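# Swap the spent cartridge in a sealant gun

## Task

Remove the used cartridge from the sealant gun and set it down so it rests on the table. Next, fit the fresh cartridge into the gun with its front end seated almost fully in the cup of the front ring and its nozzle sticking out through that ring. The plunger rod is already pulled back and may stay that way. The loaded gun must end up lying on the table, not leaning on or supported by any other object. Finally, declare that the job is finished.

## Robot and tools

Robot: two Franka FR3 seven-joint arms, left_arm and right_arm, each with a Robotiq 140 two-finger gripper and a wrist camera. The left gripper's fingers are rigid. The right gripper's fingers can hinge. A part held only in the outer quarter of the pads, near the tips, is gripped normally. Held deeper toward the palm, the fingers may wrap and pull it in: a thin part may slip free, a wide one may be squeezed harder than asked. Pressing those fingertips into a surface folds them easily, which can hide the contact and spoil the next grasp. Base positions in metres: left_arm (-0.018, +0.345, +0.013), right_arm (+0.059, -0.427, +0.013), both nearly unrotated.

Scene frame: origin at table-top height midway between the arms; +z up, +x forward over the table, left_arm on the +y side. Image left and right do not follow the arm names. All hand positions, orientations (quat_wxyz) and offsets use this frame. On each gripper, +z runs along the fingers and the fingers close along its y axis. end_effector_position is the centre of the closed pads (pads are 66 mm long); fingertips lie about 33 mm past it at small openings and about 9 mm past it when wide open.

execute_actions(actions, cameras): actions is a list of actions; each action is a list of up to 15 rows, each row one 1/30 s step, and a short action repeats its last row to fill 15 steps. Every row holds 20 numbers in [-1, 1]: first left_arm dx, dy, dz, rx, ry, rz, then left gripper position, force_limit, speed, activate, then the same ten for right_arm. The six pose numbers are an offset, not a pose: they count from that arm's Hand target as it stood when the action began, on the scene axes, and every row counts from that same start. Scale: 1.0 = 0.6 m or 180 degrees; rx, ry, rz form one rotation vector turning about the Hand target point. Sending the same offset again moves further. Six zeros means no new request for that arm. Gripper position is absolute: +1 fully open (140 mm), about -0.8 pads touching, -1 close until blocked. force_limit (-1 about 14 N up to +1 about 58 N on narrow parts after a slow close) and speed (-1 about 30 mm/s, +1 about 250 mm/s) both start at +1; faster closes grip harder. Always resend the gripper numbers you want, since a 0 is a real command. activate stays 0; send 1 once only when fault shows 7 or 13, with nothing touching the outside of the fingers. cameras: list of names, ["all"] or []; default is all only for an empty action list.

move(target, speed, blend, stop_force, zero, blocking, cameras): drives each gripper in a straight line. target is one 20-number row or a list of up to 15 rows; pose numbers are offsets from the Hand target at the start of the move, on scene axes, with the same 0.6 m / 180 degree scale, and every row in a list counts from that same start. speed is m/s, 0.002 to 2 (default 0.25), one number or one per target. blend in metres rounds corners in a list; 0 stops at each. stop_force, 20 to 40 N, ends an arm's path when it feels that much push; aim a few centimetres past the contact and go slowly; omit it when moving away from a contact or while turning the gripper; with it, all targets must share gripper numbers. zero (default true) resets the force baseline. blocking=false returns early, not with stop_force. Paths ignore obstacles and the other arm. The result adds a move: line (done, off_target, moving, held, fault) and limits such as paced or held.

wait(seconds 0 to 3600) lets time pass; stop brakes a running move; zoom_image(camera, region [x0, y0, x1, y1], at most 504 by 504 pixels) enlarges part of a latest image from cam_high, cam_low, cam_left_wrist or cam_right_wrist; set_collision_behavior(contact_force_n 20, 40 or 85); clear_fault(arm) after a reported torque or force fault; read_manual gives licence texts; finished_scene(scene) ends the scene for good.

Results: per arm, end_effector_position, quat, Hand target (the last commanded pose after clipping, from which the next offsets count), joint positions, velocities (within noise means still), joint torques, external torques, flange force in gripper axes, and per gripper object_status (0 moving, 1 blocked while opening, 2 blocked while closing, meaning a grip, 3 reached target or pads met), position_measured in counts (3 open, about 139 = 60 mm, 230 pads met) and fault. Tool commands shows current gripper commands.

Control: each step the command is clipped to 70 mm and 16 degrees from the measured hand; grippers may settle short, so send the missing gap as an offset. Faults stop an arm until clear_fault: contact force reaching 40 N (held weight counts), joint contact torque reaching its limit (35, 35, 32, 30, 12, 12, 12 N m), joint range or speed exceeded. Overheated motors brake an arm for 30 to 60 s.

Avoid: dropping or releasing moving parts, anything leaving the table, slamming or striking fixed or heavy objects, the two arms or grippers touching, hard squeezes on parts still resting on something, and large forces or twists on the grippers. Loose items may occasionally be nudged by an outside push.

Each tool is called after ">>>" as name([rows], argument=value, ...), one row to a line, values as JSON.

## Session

>>> execute_actions(actions=[])

Scene clock: 0.00 s.
left_arm: end_effector_position=(+0.6916, +0.5571, +0.1784) position_measured=3 object_status=3 fault=0 end_effector_quat_wxyz=(-0.044, +0.960, +0.224, +0.161) | right_arm: end_effector_position=(+0.7335, +0.0575, +0.3411) position_measured=3 object_status=3 fault=0 end_effector_quat_wxyz=(+0.098, -0.122, +0.932, +0.327)
Joint positions: left_arm=[0.218 0.384 0.086 -1.81 0.072 2.518 -1.815] | right_arm=[0.535 0.519 -0.13 -1.296 0.748 2.125 1.456]
Joint velocities: within noise
Joint torques (N m): no reading
External joint torques (N m): no reading
Flange force (N): no reading
Hand target: left_arm +0.6916, +0.5571, +0.1784; -0.044, +0.960, +0.224, +0.161 | right_arm +0.7335, +0.0575, +0.3411; +0.098, -0.122, +0.932, +0.327
Tool commands: left_gripper/position=+1.0 left_gripper/force_limit=+1.0 left_gripper/speed=+1.0 left_gripper/activate=+0.0 right_gripper/position=+1.0 right_gripper/force_limit=+1.0 right_gripper/speed=+1.0 right_gripper/activate=+0.0
camera_calibration:
cam_left_wrist: T_world_to_cam=[[0.48264, -0.8757, 0.0142, 0.15485], [-0.87306, -0.48234, -0.07144, 0.90541], [0.06941, 0.02208, -0.99734, 0.26425]] pos_world=[0.6974, 0.56648, 0.32603]
cam_right_wrist: T_world_to_cam=[[-0.33137, 0.74375, 0.58054, 0.01119], [0.8122, -0.08826, 0.57667, -0.79778], [0.48014, 0.66261, -0.57482, -0.05287]] pos_world=[0.67705, -0.0437, 0.42317]

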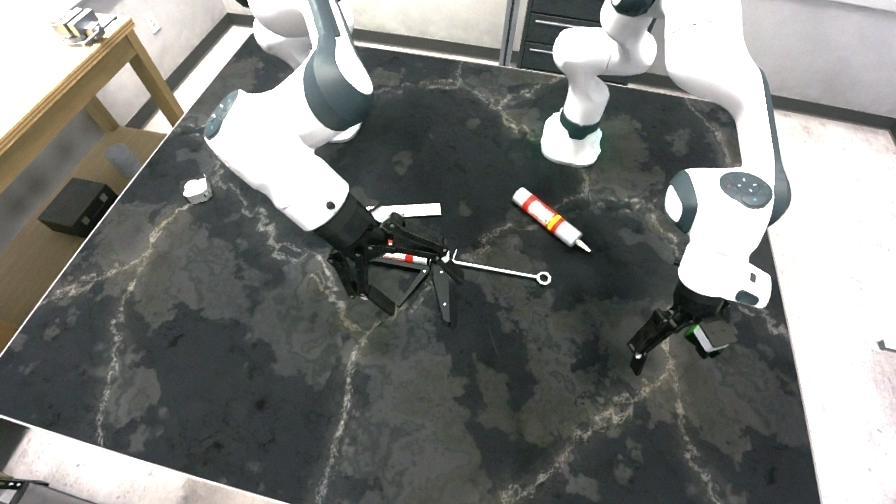

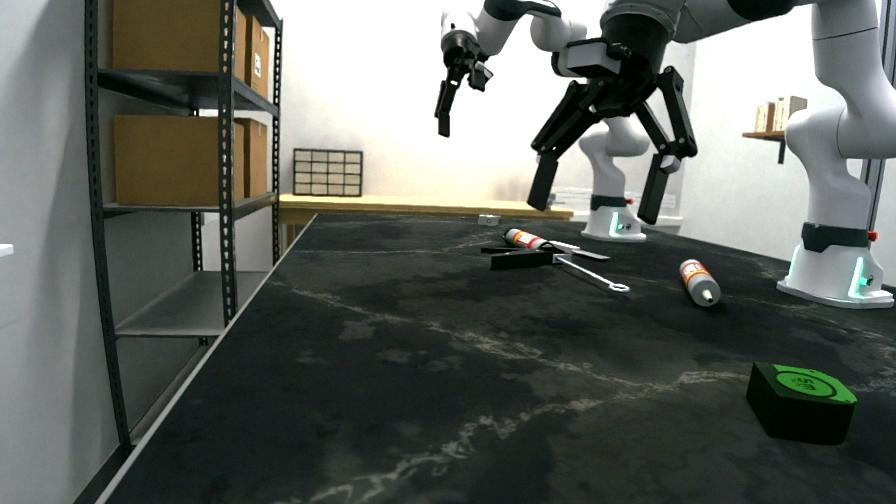

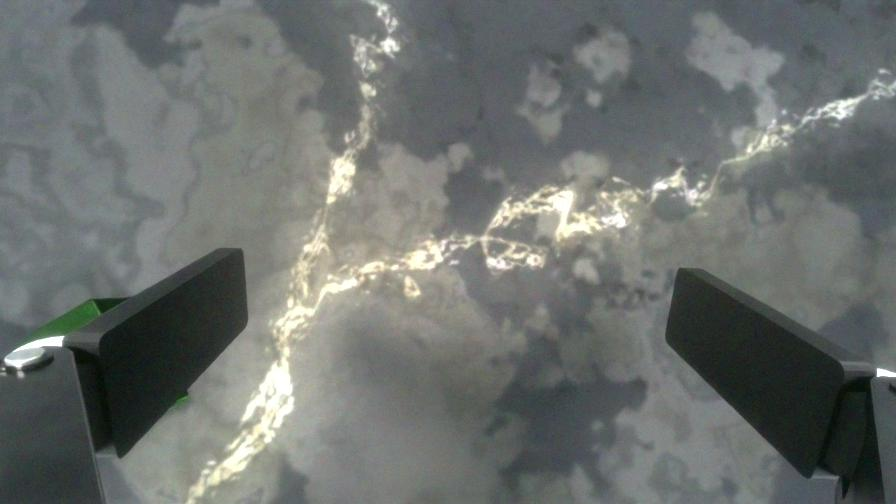

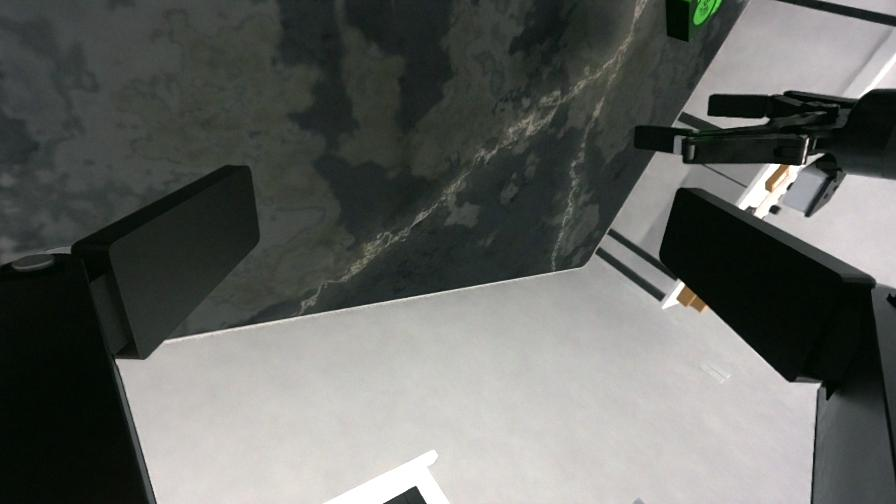

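>>> move(target=[-0.1,-0.15,0.2,-0.051,0.0945,-0.0015,1,-1,-1,0,-0.3,-0.5,0.12,-0.2177,0.045,-0.0264,1,-1,-1,0], speed=0.25, cameras=["all"])

Scene clock: 54.27 s.
left_arm: end_effector_position=(+0.6319, +0.4689, +0.2989) position_measured=3 object_status=3 fault=0 end_effector_quat_wxyz=(+0.000, +0.975, +0.224, +0.000) | right_arm: end_effector_position=(+0.5548, -0.2410, +0.4135) position_measured=3 object_status=3 fault=0 end_effector_quat_wxyz=(+0.002, -0.090, +0.996, +0.002)
Joint positions: left_arm=[0.189 0.329 0.031 -1.455 -0.01 1.785 -1.829] | right_arm=[0.609 -0.096 -0.251 -1.713 -0.021 1.624 1.767]
Joint velocities: left_arm=[within noise] | right_arm=[0 0.001 0 0.001 -0.002 -0.002 0.007]
Joint torques (N m): left_arm=[-0.68 -40.38 0.5 25.44 0.44 2.38 -0.2] | right_arm=[-1.21 -27.76 1.73 24.16 0.36 2.25 0.21]
External joint torques (N m): left_arm=[-0.84 3.18 -0.27 0.53 -0.46 -0.27 -0.2] | right_arm=[-1.25 0.02 1.01 0.04 -0.49 -0.2 0.21]
Flange force (N): left_arm=[14.1 5.1 -2.0] | right_arm=[0.5 0.3 -0.5]
Hand target: left_arm +0.6316, +0.4671, +0.2984; +0.001, +0.974, +0.225, -0.001 | right_arm +0.5535, -0.2425, +0.4131; +0.000, -0.087, +0.996, +0.000
Off the commanded pose: left_arm 0.002 m, 0 deg | right_arm 0.002 m, 0 deg.
move: done
cam_left_wrist: T_world_to_cam=[[0.48018, -0.87711, 0.01025, 0.10812], [-0.84848, -0.46148, 0.25905, 0.69534], [-0.22249, -0.13309, -0.96581, 0.63834]] pos_world=[0.68009, 0.50068, 0.43527]
cam_right_wrist: T_world_to_cam=[[-0.2188, 0.97571, 0.01107, 0.36091], [0.8877, 0.19434, 0.41739, -0.62854], [0.4051, 0.10115, -0.90866, 0.31662]] pos_world=[0.50866, -0.26202, 0.54605]

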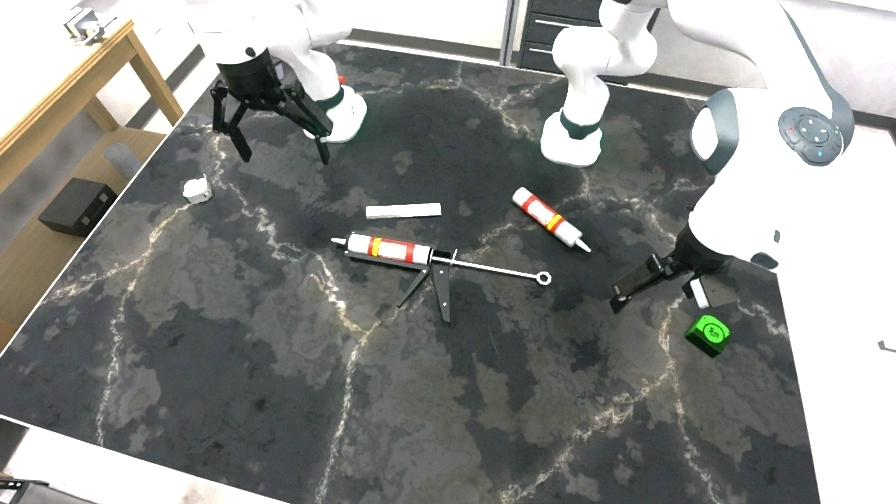

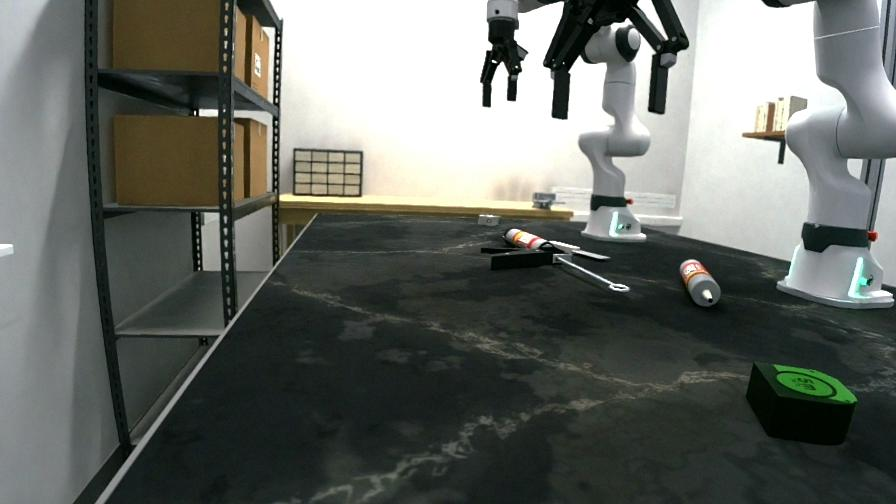

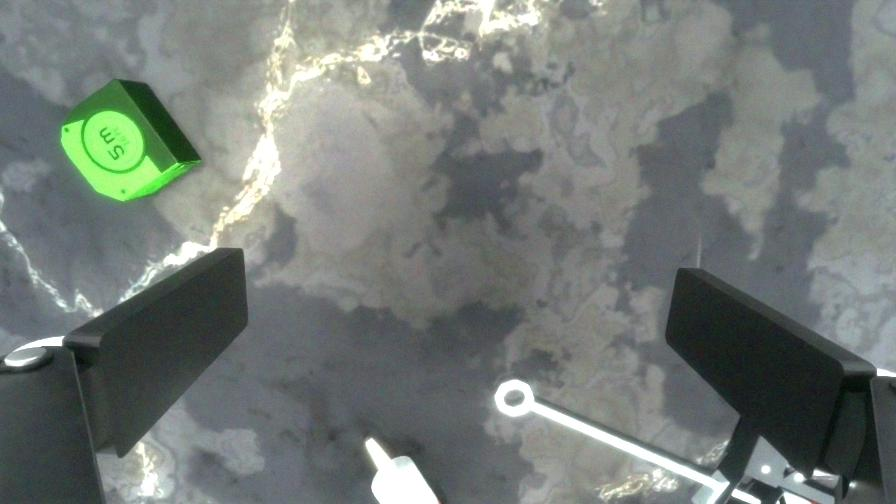

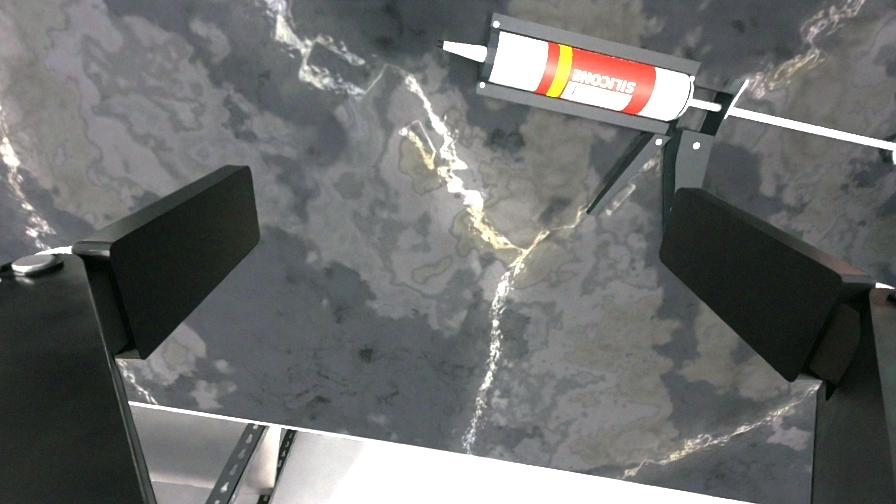

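>>> move(target=[-0.5,-0.3,0.083,0,0,-0.8056,0,-1,-1,0,0,0,0,0,0,0,0,-1,-1,0], speed=0.3, cameras=["cam_high","cam_left_wrist"])

Scene clock: 107.17 s.
left_arm: end_effector_position=(+0.3328, +0.2864, +0.3486) position_measured=129 object_status=3 fault=0 end_effector_quat_wxyz=(+0.002, -0.511, +0.860, +0.000) | right_arm: end_effector_position=(+0.5548, -0.2410, +0.4135) position_measured=129 object_status=3 fault=0 end_effector_quat_wxyz=(+0.002, -0.089, +0.996, +0.002)
Joint positions: left_arm=[-0.359 -0.661 0.164 -2.381 0.104 1.728 0.227] | right_arm=[0.609 -0.096 -0.251 -1.713 -0.021 1.624 1.769]
Joint velocities: left_arm=[0.001 0 0 0 0 0 0.005] | right_arm=[within noise]
Joint torques (N m): left_arm=[-1.06 -9.08 -2.87 24.18 1.41 2.34 0.14] | right_arm=[-1.24 -27.71 1.55 24.15 0.35 2.21 0.2]
External joint torques (N m): left_arm=[-1.06 0.17 0.54 -0.5 0.67 -0.23 0.14] | right_arm=[-1.3 0.25 0.81 -0.09 -0.5 -0.25 0.2]
Flange force (N): left_arm=[-0.8 0.6 0.8] | right_arm=[0.0 0.1 -0.4]
Hand target: left_arm +0.3316, +0.2871, +0.3482; +0.001, -0.508, +0.861, +0.001 | right_arm +0.5535, -0.2425, +0.4131; +0.000, -0.087, +0.996, +0.000
Off the commanded pose: left_arm 0.001 m, 0 deg | right_arm 0.002 m, 0 deg.
move: done
cam_left_wrist: T_world_to_cam=[[-0.90026, 0.43528, 0.00821, 0.17542], [0.42199, 0.86781, 0.26236, -0.46031], [0.10708, 0.23966, -0.96493, 0.37881]] pos_world=[0.31161, 0.23232, 0.48486]

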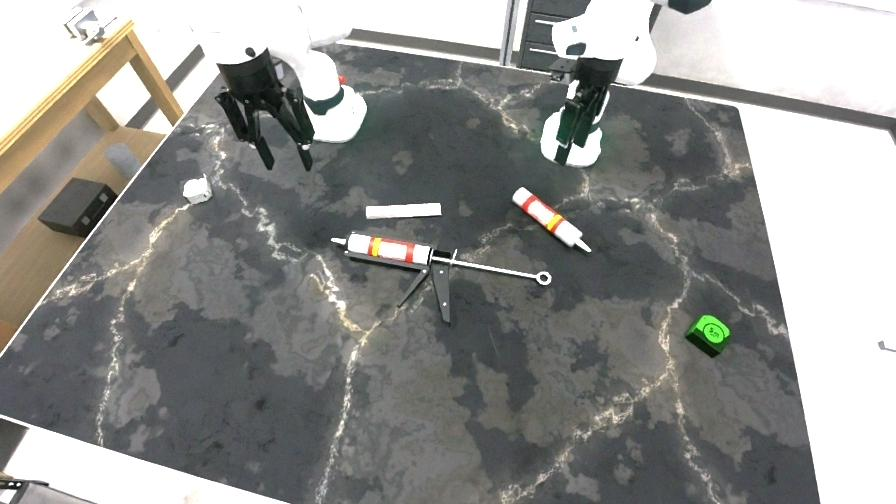

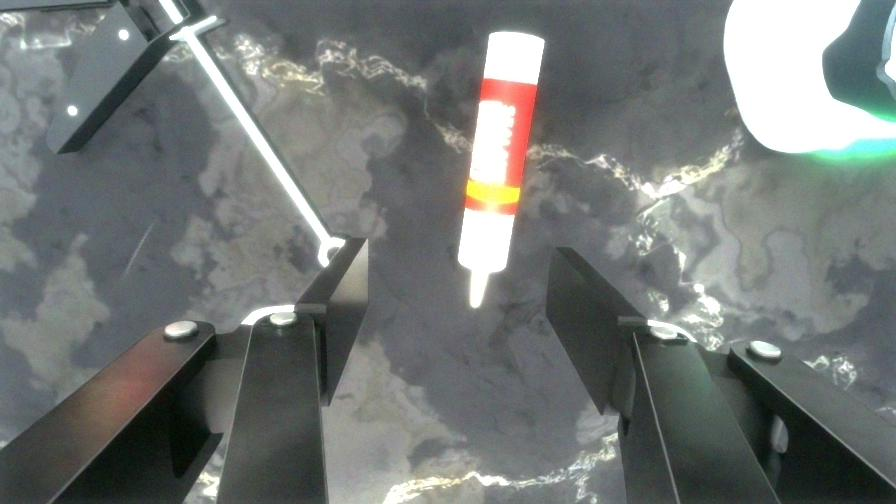

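>>> move(target=[0.247,-0.612,-0.083,0,0,-0.828,0,-1,-1,0,-0.106,-0.2,-0.105,0,0,0.444,0,-1,-1,0], speed=0.25, cameras=["cam_high","cam_left_wrist","cam_right_wrist"])

Scene clock: 127.47 s.
left_arm: end_effector_position=(+0.4804, -0.0804, +0.2991) position_measured=129 object_status=3 fault=0 end_effector_quat_wxyz=(+0.003, +0.693, +0.721, +0.000) | right_arm: end_effector_position=(+0.4896, -0.3616, +0.3503) position_measured=129 object_status=3 fault=0 end_effector_quat_wxyz=(-0.001, +0.705, -0.710, -0.001)
Joint positions: left_arm=[-0.944 0.314 0.315 -1.495 -0.098 1.8 2.454] | right_arm=[0.906 -0.505 -0.624 -2.167 -0.288 1.738 0.416]
Joint velocities: left_arm=[0 0 0.001 -0.001 -0.002 0 0.006] | right_arm=[within noise]
Joint torques (N m): left_arm=[-0.04 -38.04 2.9 25.11 0.57 2.26 0.07] | right_arm=[-1.08 -10.06 9.27 23.76 0.29 2.61 -0.15]
External joint torques (N m): left_arm=[0.08 3.14 -0.3 0.46 -0.31 -0.22 0.07] | right_arm=[-1.05 -0.18 0.9 0.08 -0.46 0.07 -0.15]
Flange force (N): left_arm=[-9.8 11.0 -1.4] | right_arm=[0.9 3.1 -0.1]
Hand target: left_arm +0.4798, -0.0801, +0.2984; +0.001, +0.695, +0.719, -0.001 | right_arm +0.4899, -0.3625, +0.3501; +0.000, +0.707, -0.708, +0.000
Off the commanded pose: left_arm 0.001 m, 0 deg | right_arm 0.001 m, 0 deg.
move: done
cam_left_wrist: T_world_to_cam=[[0.99601, 0.088, 0.01481, -0.47246], [0.081, -0.96116, 0.26385, -0.17484], [0.03746, -0.2616, -0.96445, 0.39612]] pos_world=[0.4699, -0.02285, 0.43517]
cam_right_wrist: T_world_to_cam=[[-0.9994, -0.03353, 0.00858, 0.48317], [-0.02692, 0.90895, 0.41603, 0.18585], [-0.02175, 0.41555, -0.90931, 0.62071]] pos_world=[0.50139, -0.41067, 0.48295]

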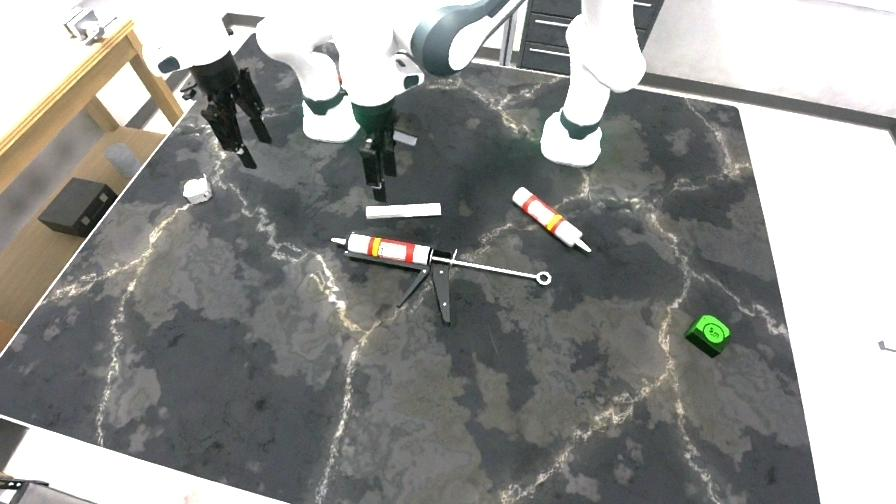

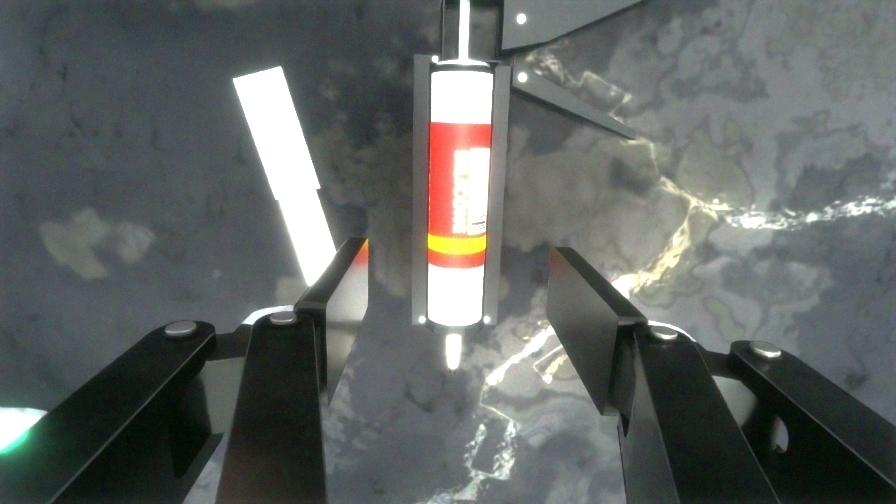

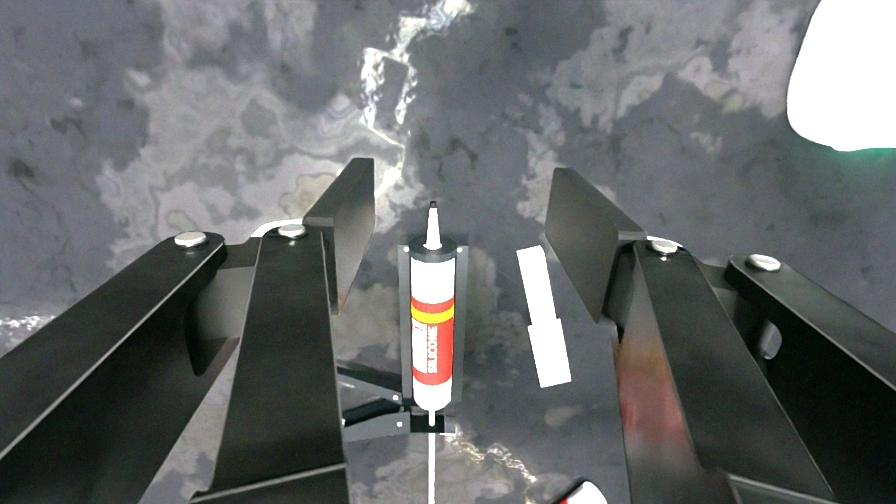

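>>> move(target=[0.0143,0.0168,-0.29,0,0,0.009,0.05,-1,-1,0,0,0,0,0,0,0,0,-1,-1,0], speed=0.12, cameras=["cam_left_wrist","cam_right_wrist"])

Scene clock: 153.57 s.
left_arm: end_effector_position=(+0.4875, -0.0693, +0.1241) position_measured=123 object_status=3 fault=0 end_effector_quat_wxyz=(-0.001, +0.683, +0.730, +0.000) | right_arm: end_effector_position=(+0.4896, -0.3616, +0.3503) position_measured=129 object_status=3 fault=0 end_effector_quat_wxyz=(-0.001, +0.705, -0.709, -0.001)
Joint positions: left_arm=[-0.931 0.444 0.305 -1.764 -0.157 2.183 2.486] | right_arm=[0.906 -0.505 -0.624 -2.167 -0.288 1.738 0.415]
Joint velocities: left_arm=[0.001 0 -0.001 0.001 -0.002 0.004 0.004] | right_arm=[within noise]
Joint torques (N m): left_arm=[-0.13 -41 4.36 23.06 0.29 2.76 0.11] | right_arm=[-1.19 -9.85 9.43 23.78 0.39 2.6 -0.2]
External joint torques (N m): left_arm=[-0.09 2.46 -0.26 -0.05 -0.46 0.31 0.11] | right_arm=[-1.19 0.02 1.05 0.15 -0.36 0.08 -0.2]
Flange force (N): left_arm=[-4.6 5.1 4.2] | right_arm=[0.6 2.5 -0.4]
Hand target: left_arm +0.4884, -0.0701, +0.1244; +0.001, +0.684, +0.729, -0.001 | right_arm +0.4899, -0.3625, +0.3501; +0.000, +0.707, -0.708, +0.000
Off the commanded pose: left_arm 0.001 m, 0 deg | right_arm 0.001 m, 0 deg.
move: done
cam_left_wrist: T_world_to_cam=[[0.9934, 0.11429, 0.01006, -0.47425], [0.10781, -0.95987, 0.25889, -0.13097], [0.03925, -0.25609, -0.96586, 0.22963]] pos_world=[0.47623, -0.01271, 0.26047]
cam_right_wrist: T_world_to_cam=[[-0.99936, -0.0346, 0.00853, 0.48274], [-0.02792, 0.90891, 0.41606, 0.18632], [-0.02215, 0.41556, -0.9093, 0.62091]] pos_world=[0.50138, -0.41067, 0.48295]

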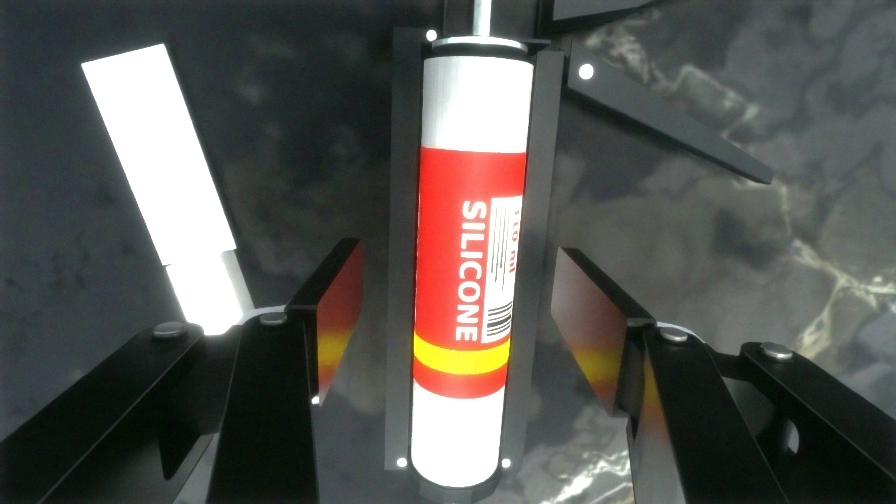

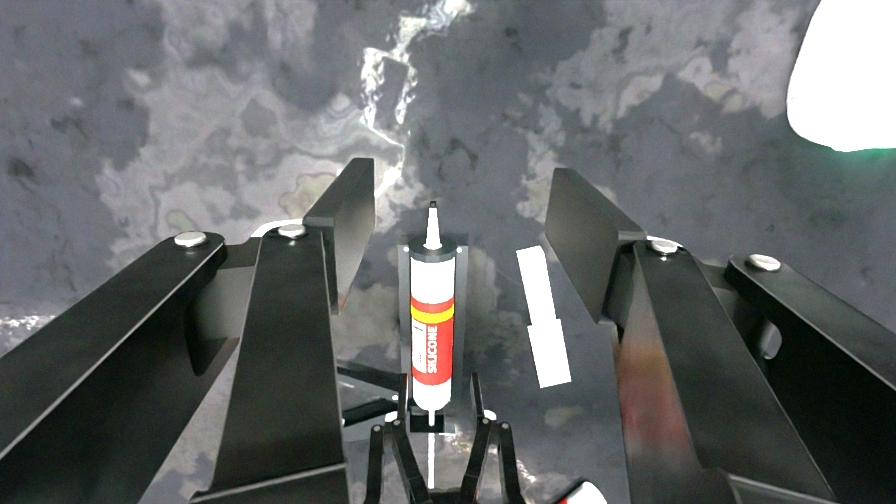

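>>> move(target=[0.0118,0,-0.06,0,0,0,0.05,-1,-1,0,0,0,0,0,0,0,0,-1,-1,0], speed=0.08, cameras=["cam_left_wrist"])

Scene clock: 164.03 s.
left_arm: end_effector_position=(+0.4942, -0.0689, +0.0878) position_measured=123 object_status=3 fault=0 end_effector_quat_wxyz=(-0.001, +0.683, +0.730, +0.000) | right_arm: end_effector_position=(+0.4896, -0.3616, +0.3503) position_measured=129 object_status=3 fault=0 end_effector_quat_wxyz=(-0.001, +0.705, -0.709, -0.001)
Joint positions: left_arm=[-0.913 0.509 0.292 -1.763 -0.18 2.244 2.506] | right_arm=[0.906 -0.505 -0.624 -2.167 -0.288 1.738 0.415]
Joint velocities: left_arm=[0.001 0 0 0 -0.001 0.004 0.005] | right_arm=[within noise]
Joint torques (N m): left_arm=[-0.14 -42.17 4.65 22.98 0.26 2.68 0.01] | right_arm=[-1.26 -9.74 9.45 23.76 0.39 2.59 -0.18]
External joint torques (N m): left_arm=[-0.18 2.88 -0.53 0.37 -0.45 0.21 0.01] | right_arm=[-1.18 0.26 1.13 0.04 -0.34 0.06 -0.18]
Flange force (N): left_arm=[-6.8 7.1 4.8] | right_arm=[0.3 2.2 -0.2]
Hand target: left_arm +0.4955, -0.0701, +0.0884; +0.001, +0.684, +0.729, -0.001 | right_arm +0.4899, -0.3625, +0.3501; +0.000, +0.707, -0.708, +0.000
Off the commanded pose: left_arm 0.002 m, 0 deg | right_arm 0.001 m, 0 deg.
move: done
cam_left_wrist: T_world_to_cam=[[0.99335, 0.11479, 0.00936, -0.48049], [0.1085, -0.95995, 0.25832, -0.12226], [0.03864, -0.25559, -0.96601, 0.19481]] pos_world=[0.48303, -0.01241, 0.22427]

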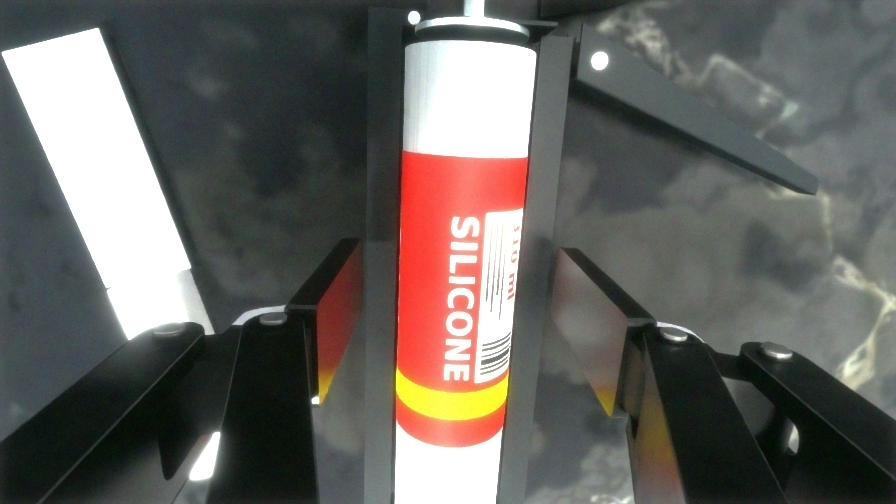

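>>> move(target=[0.003,0,-0.047,0,0,0,0.05,-1,-1,0,0,0,0,0,0,0,0,-1,-1,0], speed=0.05, cameras=["cam_left_wrist","cam_low"])

Scene clock: 169.27 s.
left_arm: end_effector_position=(+0.4967, -0.0697, +0.0607) position_measured=123 object_status=3 fault=0 end_effector_quat_wxyz=(+0.000, +0.684, +0.730, +0.000) | right_arm: end_effector_position=(+0.4896, -0.3616, +0.3503) position_measured=129 object_status=3 fault=0 end_effector_quat_wxyz=(-0.001, +0.705, -0.709, -0.001)
Joint positions: left_arm=[-0.903 0.556 0.281 -1.765 -0.196 2.293 2.518] | right_arm=[0.906 -0.505 -0.624 -2.167 -0.288 1.738 0.415]
Joint velocities: left_arm=[0 -0.001 -0.001 -0.002 0 0.004 0.002] | right_arm=[within noise]
Joint torques (N m): left_arm=[-0.08 -42.75 4.94 22 0.22 2.69 0.16] | right_arm=[-1.24 -9.77 9.48 23.75 0.38 2.59 -0.13]
External joint torques (N m): left_arm=[-0.03 3.07 -0.41 -0.1 -0.47 0.22 0.16] | right_arm=[-1.3 0.12 1 0.07 -0.37 0.05 -0.13]
Flange force (N): left_arm=[-5.1 6.0 5.8] | right_arm=[0.6 2.6 -0.2]
Hand target: left_arm +0.4973, -0.0701, +0.0602; +0.001, +0.684, +0.729, -0.001 | right_arm +0.4899, -0.3625, +0.3501; +0.000, +0.707, -0.708, +0.000
Off the commanded pose: left_arm 0.001 m, 0 deg | right_arm 0.001 m, 0 deg.
move: done
cam_left_wrist: T_world_to_cam=[[0.99344, 0.11381, 0.0108, -0.4829], [0.10711, -0.95966, 0.25995, -0.11571], [0.03995, -0.25709, -0.96556, 0.16755]] pos_world=[0.48543, -0.01301, 0.19707]
Images, in order (width x height): cam_low 896x504, cam_left_wrist 896x504.

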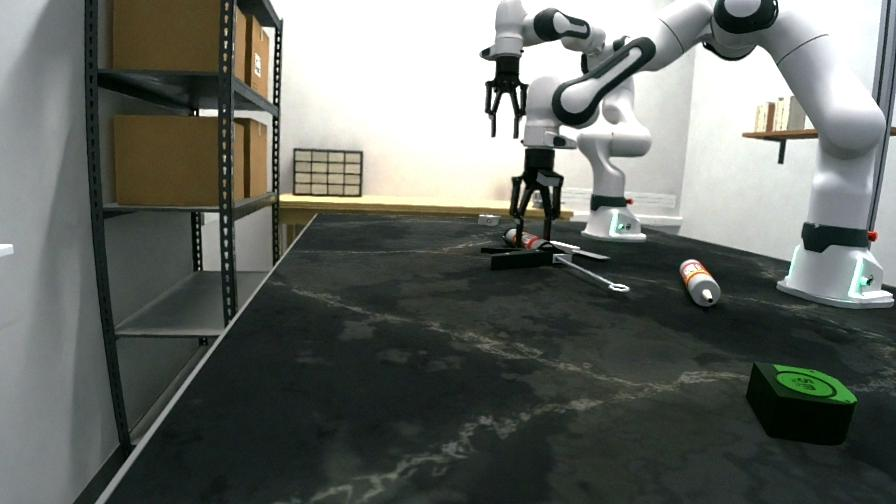

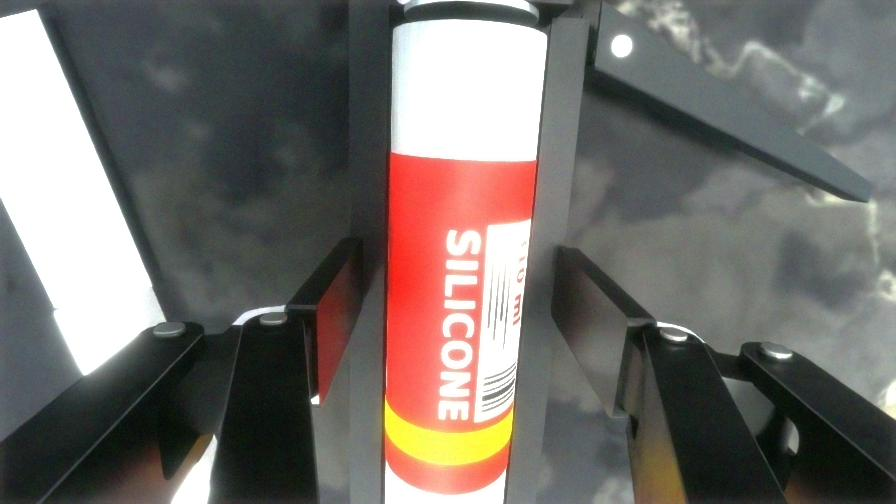

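>>> move(target=[0,0,0,0,0,0,-1,-0.3,-1,0,0,0,0,0,0,0,0,-1,-1,0], speed=0.05)

>>> wait(seconds=1, cameras=["cam_left_wrist"])

Scene clock: 174.57 s.
left_arm: end_effector_position=(+0.4971, -0.0706, +0.0617) position_measured=157 object_status=0 fault=0 end_effector_quat_wxyz=(+0.002, +0.684, +0.730, +0.000) | right_arm: end_effector_position=(+0.4896, -0.3616, +0.3503) position_measured=129 object_status=3 fault=0 end_effector_quat_wxyz=(-0.001, +0.705, -0.709, -0.001)
Joint positions: left_arm=[-0.903 0.555 0.28 -1.764 -0.197 2.295 2.519] | right_arm=[0.906 -0.505 -0.624 -2.167 -0.288 1.738 0.415]
Joint torques (N m): left_arm=[-0.11 -41.9 5.12 21.31 0.45 2.61 0.11] | right_arm=[-1.25 -9.78 9.48 23.74 0.4 2.61 -0.16]
External joint torques (N m): left_arm=[0.15 4.04 -0.05 -0.91 -0.24 0.12 0.11] | right_arm=[-1.18 0.14 1.16 0.06 -0.33 0.07 -0.16]
Flange force (N): left_arm=[-4.3 5.4 7.1] | right_arm=[0.4 2.6 -0.3]
Hand target: left_arm +0.4973, -0.0701, +0.0602; +0.001, +0.684, +0.729, -0.001 | right_arm +0.4899, -0.3625, +0.3501; +0.000, +0.707, -0.708, +0.000
Off the commanded pose: left_arm 0.002 m, 0 deg | right_arm 0.001 m, 0 deg.
move: done

Scene clock: 175.57 s.
left_arm: end_effector_position=(+0.4971, -0.0706, +0.0617) position_measured=157 object_status=2 fault=0 end_effector_quat_wxyz=(+0.002, +0.684, +0.730, +0.000) | right_arm: end_effector_position=(+0.4896, -0.3616, +0.3503) position_measured=129 object_status=3 fault=0 end_effector_quat_wxyz=(-0.001, +0.705, -0.709, -0.001)
Joint positions: left_arm=[-0.903 0.555 0.28 -1.764 -0.197 2.295 2.519] | right_arm=[0.906 -0.505 -0.624 -2.167 -0.288 1.738 0.415]
Joint torques (N m): left_arm=[-0.19 -41.9 5.1 21.3 0.44 2.6 0.09] | right_arm=[-1.23 -9.86 9.49 23.74 0.4 2.61 -0.14]
External joint torques (N m): left_arm=[-0.18 3.88 -0.25 -0.78 -0.24 0.14 0.09] | right_arm=[-1.27 0.03 1.03 0.09 -0.34 0.07 -0.14]
Flange force (N): left_arm=[-4.6 5.1 6.8] | right_arm=[0.6 2.8 -0.2]
Hand target: left_arm +0.4973, -0.0701, +0.0602; +0.001, +0.684, +0.729, -0.001 | right_arm +0.4899, -0.3625, +0.3501; +0.000, +0.707, -0.708, +0.000
Tool commands: left_gripper/position=-1.0 left_gripper/force_limit=-0.3 left_gripper/speed=-1.0 left_gripper/activate=+0.0 right_gripper/position=+0.0 right_gripper/force_limit=-1.0 right_gripper/speed=-1.0 right_gripper/activate=+0.0
Off the commanded pose: left_arm 0.002 m, 0 deg | right_arm 0.001 m, 0 deg.
wait: 1.00 s; at rest by 0.17 s
cam_left_wrist: T_world_to_cam=[[0.99352, 0.11302, 0.01197, -0.48331], [0.10593, -0.95905, 0.26266, -0.11646], [0.04116, -0.25969, -0.96481, 0.16738]] pos_world=[0.48563, -0.01361, 0.19787]

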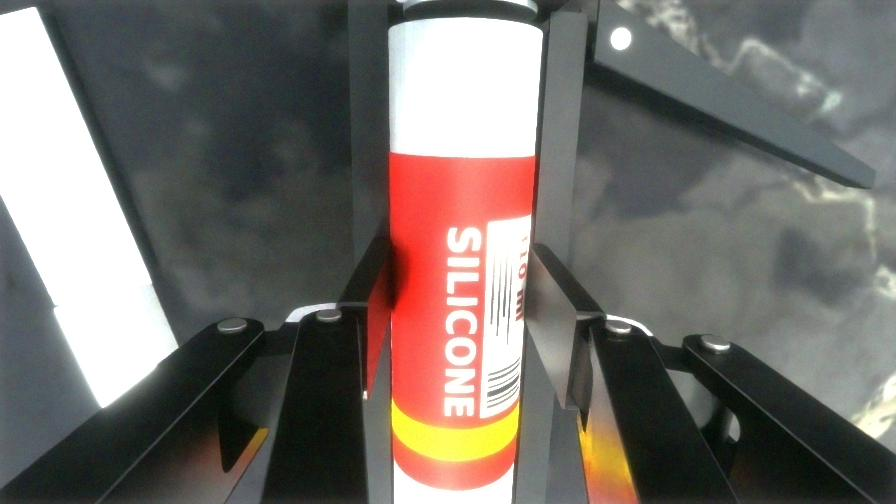

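>>> move(target=[-0.0005,0.0083,0.0025,0,0,0,-1,-0.3,-1,0,0,0,0,0,0,0,0,-1,-1,0], speed=0.02, cameras=["cam_left_wrist","cam_right_wrist"])

Scene clock: 180.00 s.
left_arm: end_effector_position=(+0.4960, -0.0662, +0.0616) position_measured=157 object_status=2 fault=0 end_effector_quat_wxyz=(+0.001, +0.683, +0.730, -0.001) | right_arm: end_effector_position=(+0.4896, -0.3616, +0.3503) position_measured=129 object_status=3 fault=0 end_effector_quat_wxyz=(-0.001, +0.705, -0.709, -0.001)
Joint positions: left_arm=[-0.9 0.546 0.281 -1.778 -0.197 2.298 2.523] | right_arm=[0.906 -0.505 -0.624 -2.167 -0.288 1.738 0.415]
Joint velocities: left_arm=[-0.001 0 0 -0.002 0 -0.001 0.005] | right_arm=[within noise]
Joint torques (N m): left_arm=[-0.29 -43.5 5.01 20.92 1.02 2.63 0.08] | right_arm=[-1.18 -9.74 9.47 23.78 0.41 2.59 -0.21]
External joint torques (N m): left_arm=[-0.27 1.97 -0.27 -1.14 0.33 0.16 0.08] | right_arm=[-1.16 0.25 1.07 0.03 -0.33 0.05 -0.21]
Flange force (N): left_arm=[0.0 -0.4 3.6] | right_arm=[0.4 2.1 -0.2]
Hand target: left_arm +0.4970, -0.0651, +0.0617; +0.001, +0.684, +0.729, -0.001 | right_arm +0.4899, -0.3625, +0.3501; +0.000, +0.707, -0.708, +0.000
Off the commanded pose: left_arm 0.001 m, 0 deg | right_arm 0.001 m, 0 deg.
move: done
cam_left_wrist: T_world_to_cam=[[0.99336, 0.11464, 0.00967, -0.48247], [0.10811, -0.95892, 0.26228, -0.11314], [0.03934, -0.25949, -0.96494, 0.16946]] pos_world=[0.48483, -0.0092, 0.19786]
cam_right_wrist: T_world_to_cam=[[-0.99936, -0.0346, 0.00853, 0.48274], [-0.02792, 0.90891, 0.41606, 0.18632], [-0.02215, 0.41556, -0.9093, 0.62091]] pos_world=[0.50138, -0.41067, 0.48295]

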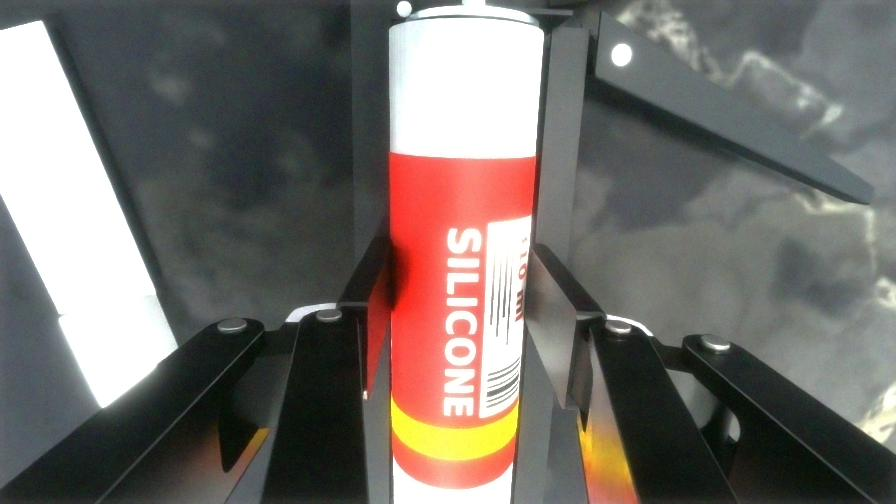

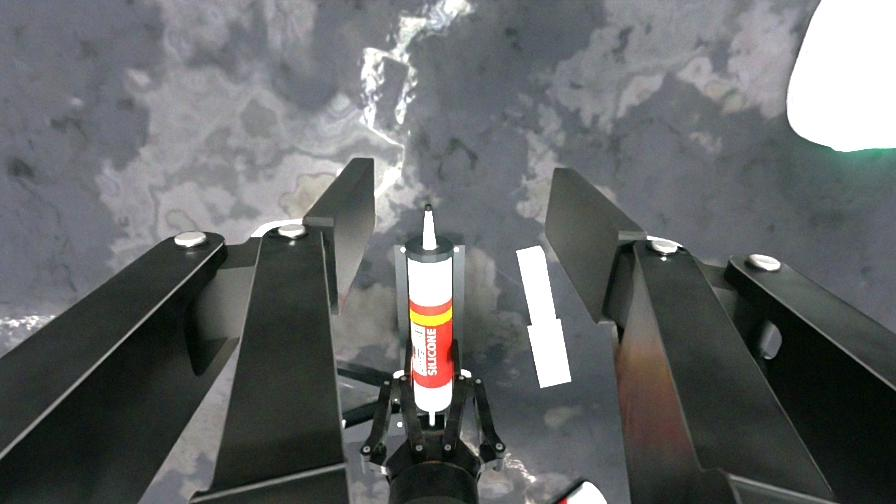

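>>> execute_actions(actions=[])

Scene clock: 203.77 s.
left_arm: end_effector_position=(+0.4960, -0.0662, +0.0616) position_measured=157 object_status=2 fault=0 end_effector_quat_wxyz=(+0.001, +0.684, +0.730, -0.001) | right_arm: end_effector_position=(+0.4896, -0.3616, +0.3503) position_measured=129 object_status=3 fault=0 end_effector_quat_wxyz=(-0.001, +0.705, -0.709, -0.001)
Joint positions: left_arm=[-0.9 0.546 0.281 -1.778 -0.197 2.298 2.523] | right_arm=[0.906 -0.505 -0.624 -2.167 -0.288 1.738 0.415]
Joint velocities: within noise
Joint torques (N m): left_arm=[-0.31 -43.34 5.02 21.21 1.01 2.61 0.14] | right_arm=[-1.24 -9.79 9.43 23.71 0.39 2.61 -0.18]
External joint torques (N m): left_arm=[-0.22 2.07 -0.2 -0.8 0.33 0.14 0.14] | right_arm=[-1.17 0.24 1.06 -0.06 -0.35 0.07 -0.18]
Flange force (N): left_arm=[-1.1 1.1 3.6] | right_arm=[0.4 2.4 0.1]
Hand target: left_arm +0.4970, -0.0651, +0.0617; +0.001, +0.684, +0.729, -0.001 | right_arm +0.4899, -0.3625, +0.3501; +0.000, +0.707, -0.708, +0.000
Tool commands: left_gripper/position=-1.0 left_gripper/force_limit=-0.3 left_gripper/speed=-1.0 left_gripper/activate=+0.0 right_gripper/position=+0.0 right_gripper/force_limit=-1.0 right_gripper/speed=-1.0 right_gripper/activate=+0.0
Off the commanded pose: left_arm 0.001 m, 0 deg | right_arm 0.001 m, 0 deg.
camera_calibration:
cam_left_wrist: T_world_to_cam=[[0.99345, 0.11381, 0.00969, -0.48254], [0.10731, -0.95899, 0.26234, -0.11264], [0.03915, -0.25958, -0.96493, 0.16948]] pos_world=[0.48483, -0.0091, 0.19776]
cam_right_wrist: T_world_to_cam=[[-0.99936, -0.0346, 0.00853, 0.48274], [-0.02792, 0.90891, 0.41606, 0.18632], [-0.02215, 0.41556, -0.9093, 0.62091]] pos_world=[0.50138, -0.41067, 0.48295]

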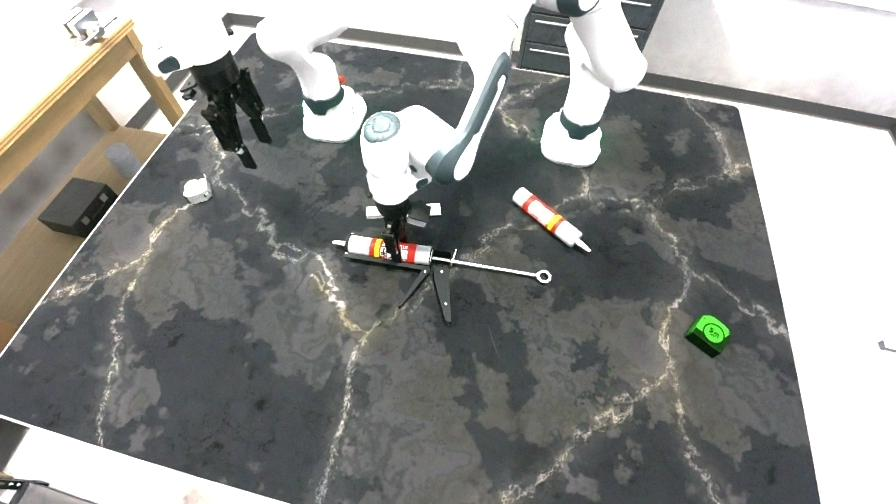

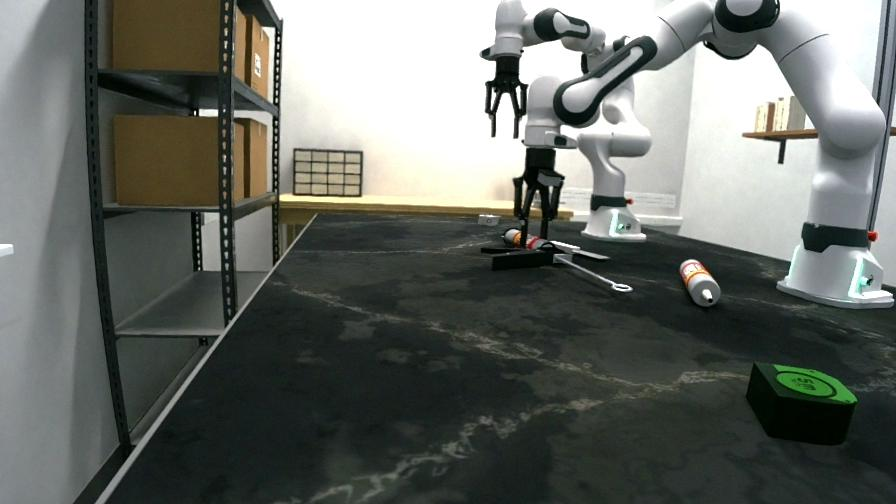

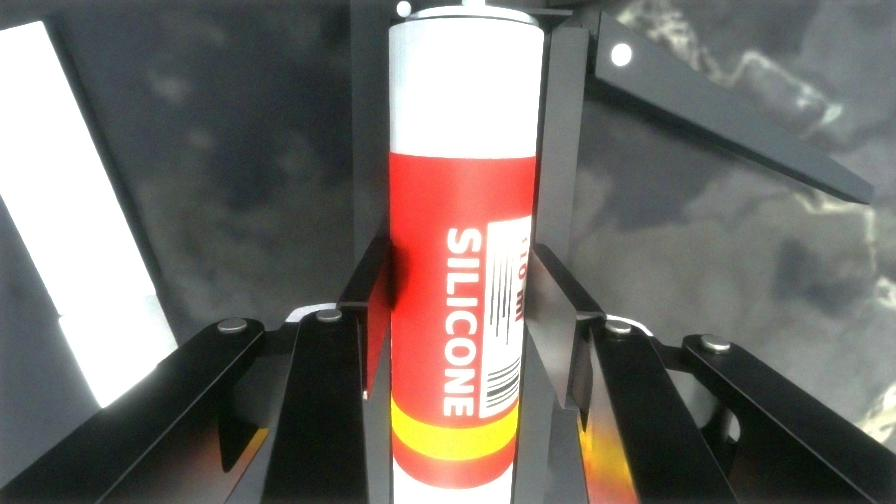

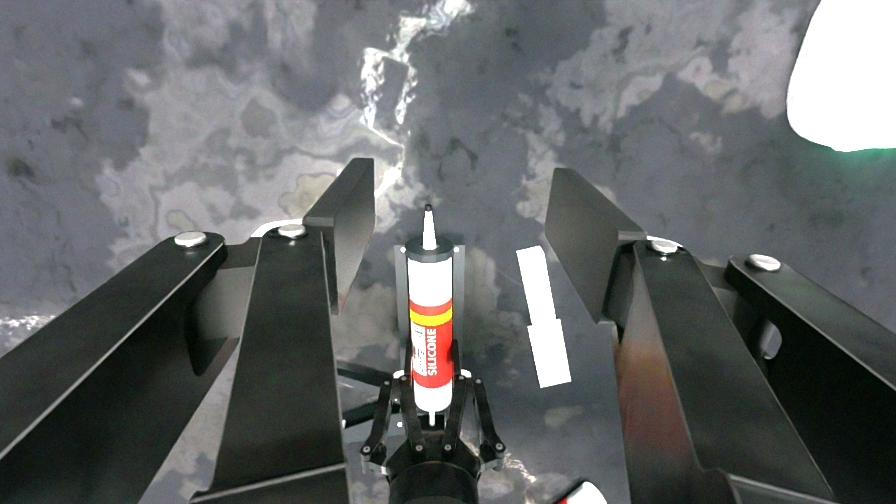

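>>> zoom_image(camera="cam_right_wrist", region=[380, 195, 480, 295])

>>> zoom_image(camera="cam_left_wrist", region=[350, 0, 600, 140])

Scaled by 5.040 from the camera's image (finer frame: 1280x720).

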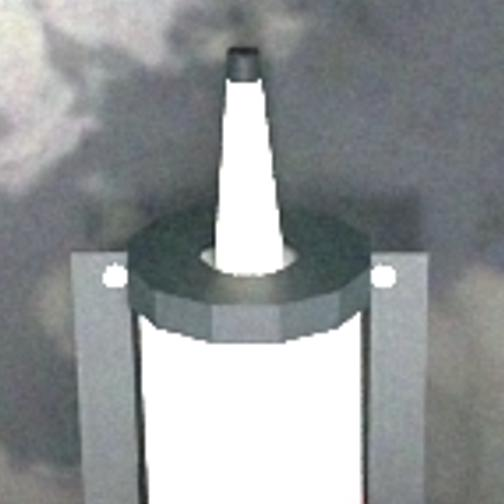

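Scaled by 2.016 from the camera's image (finer frame: 1280x720).

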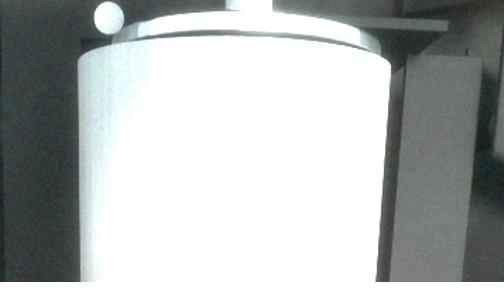

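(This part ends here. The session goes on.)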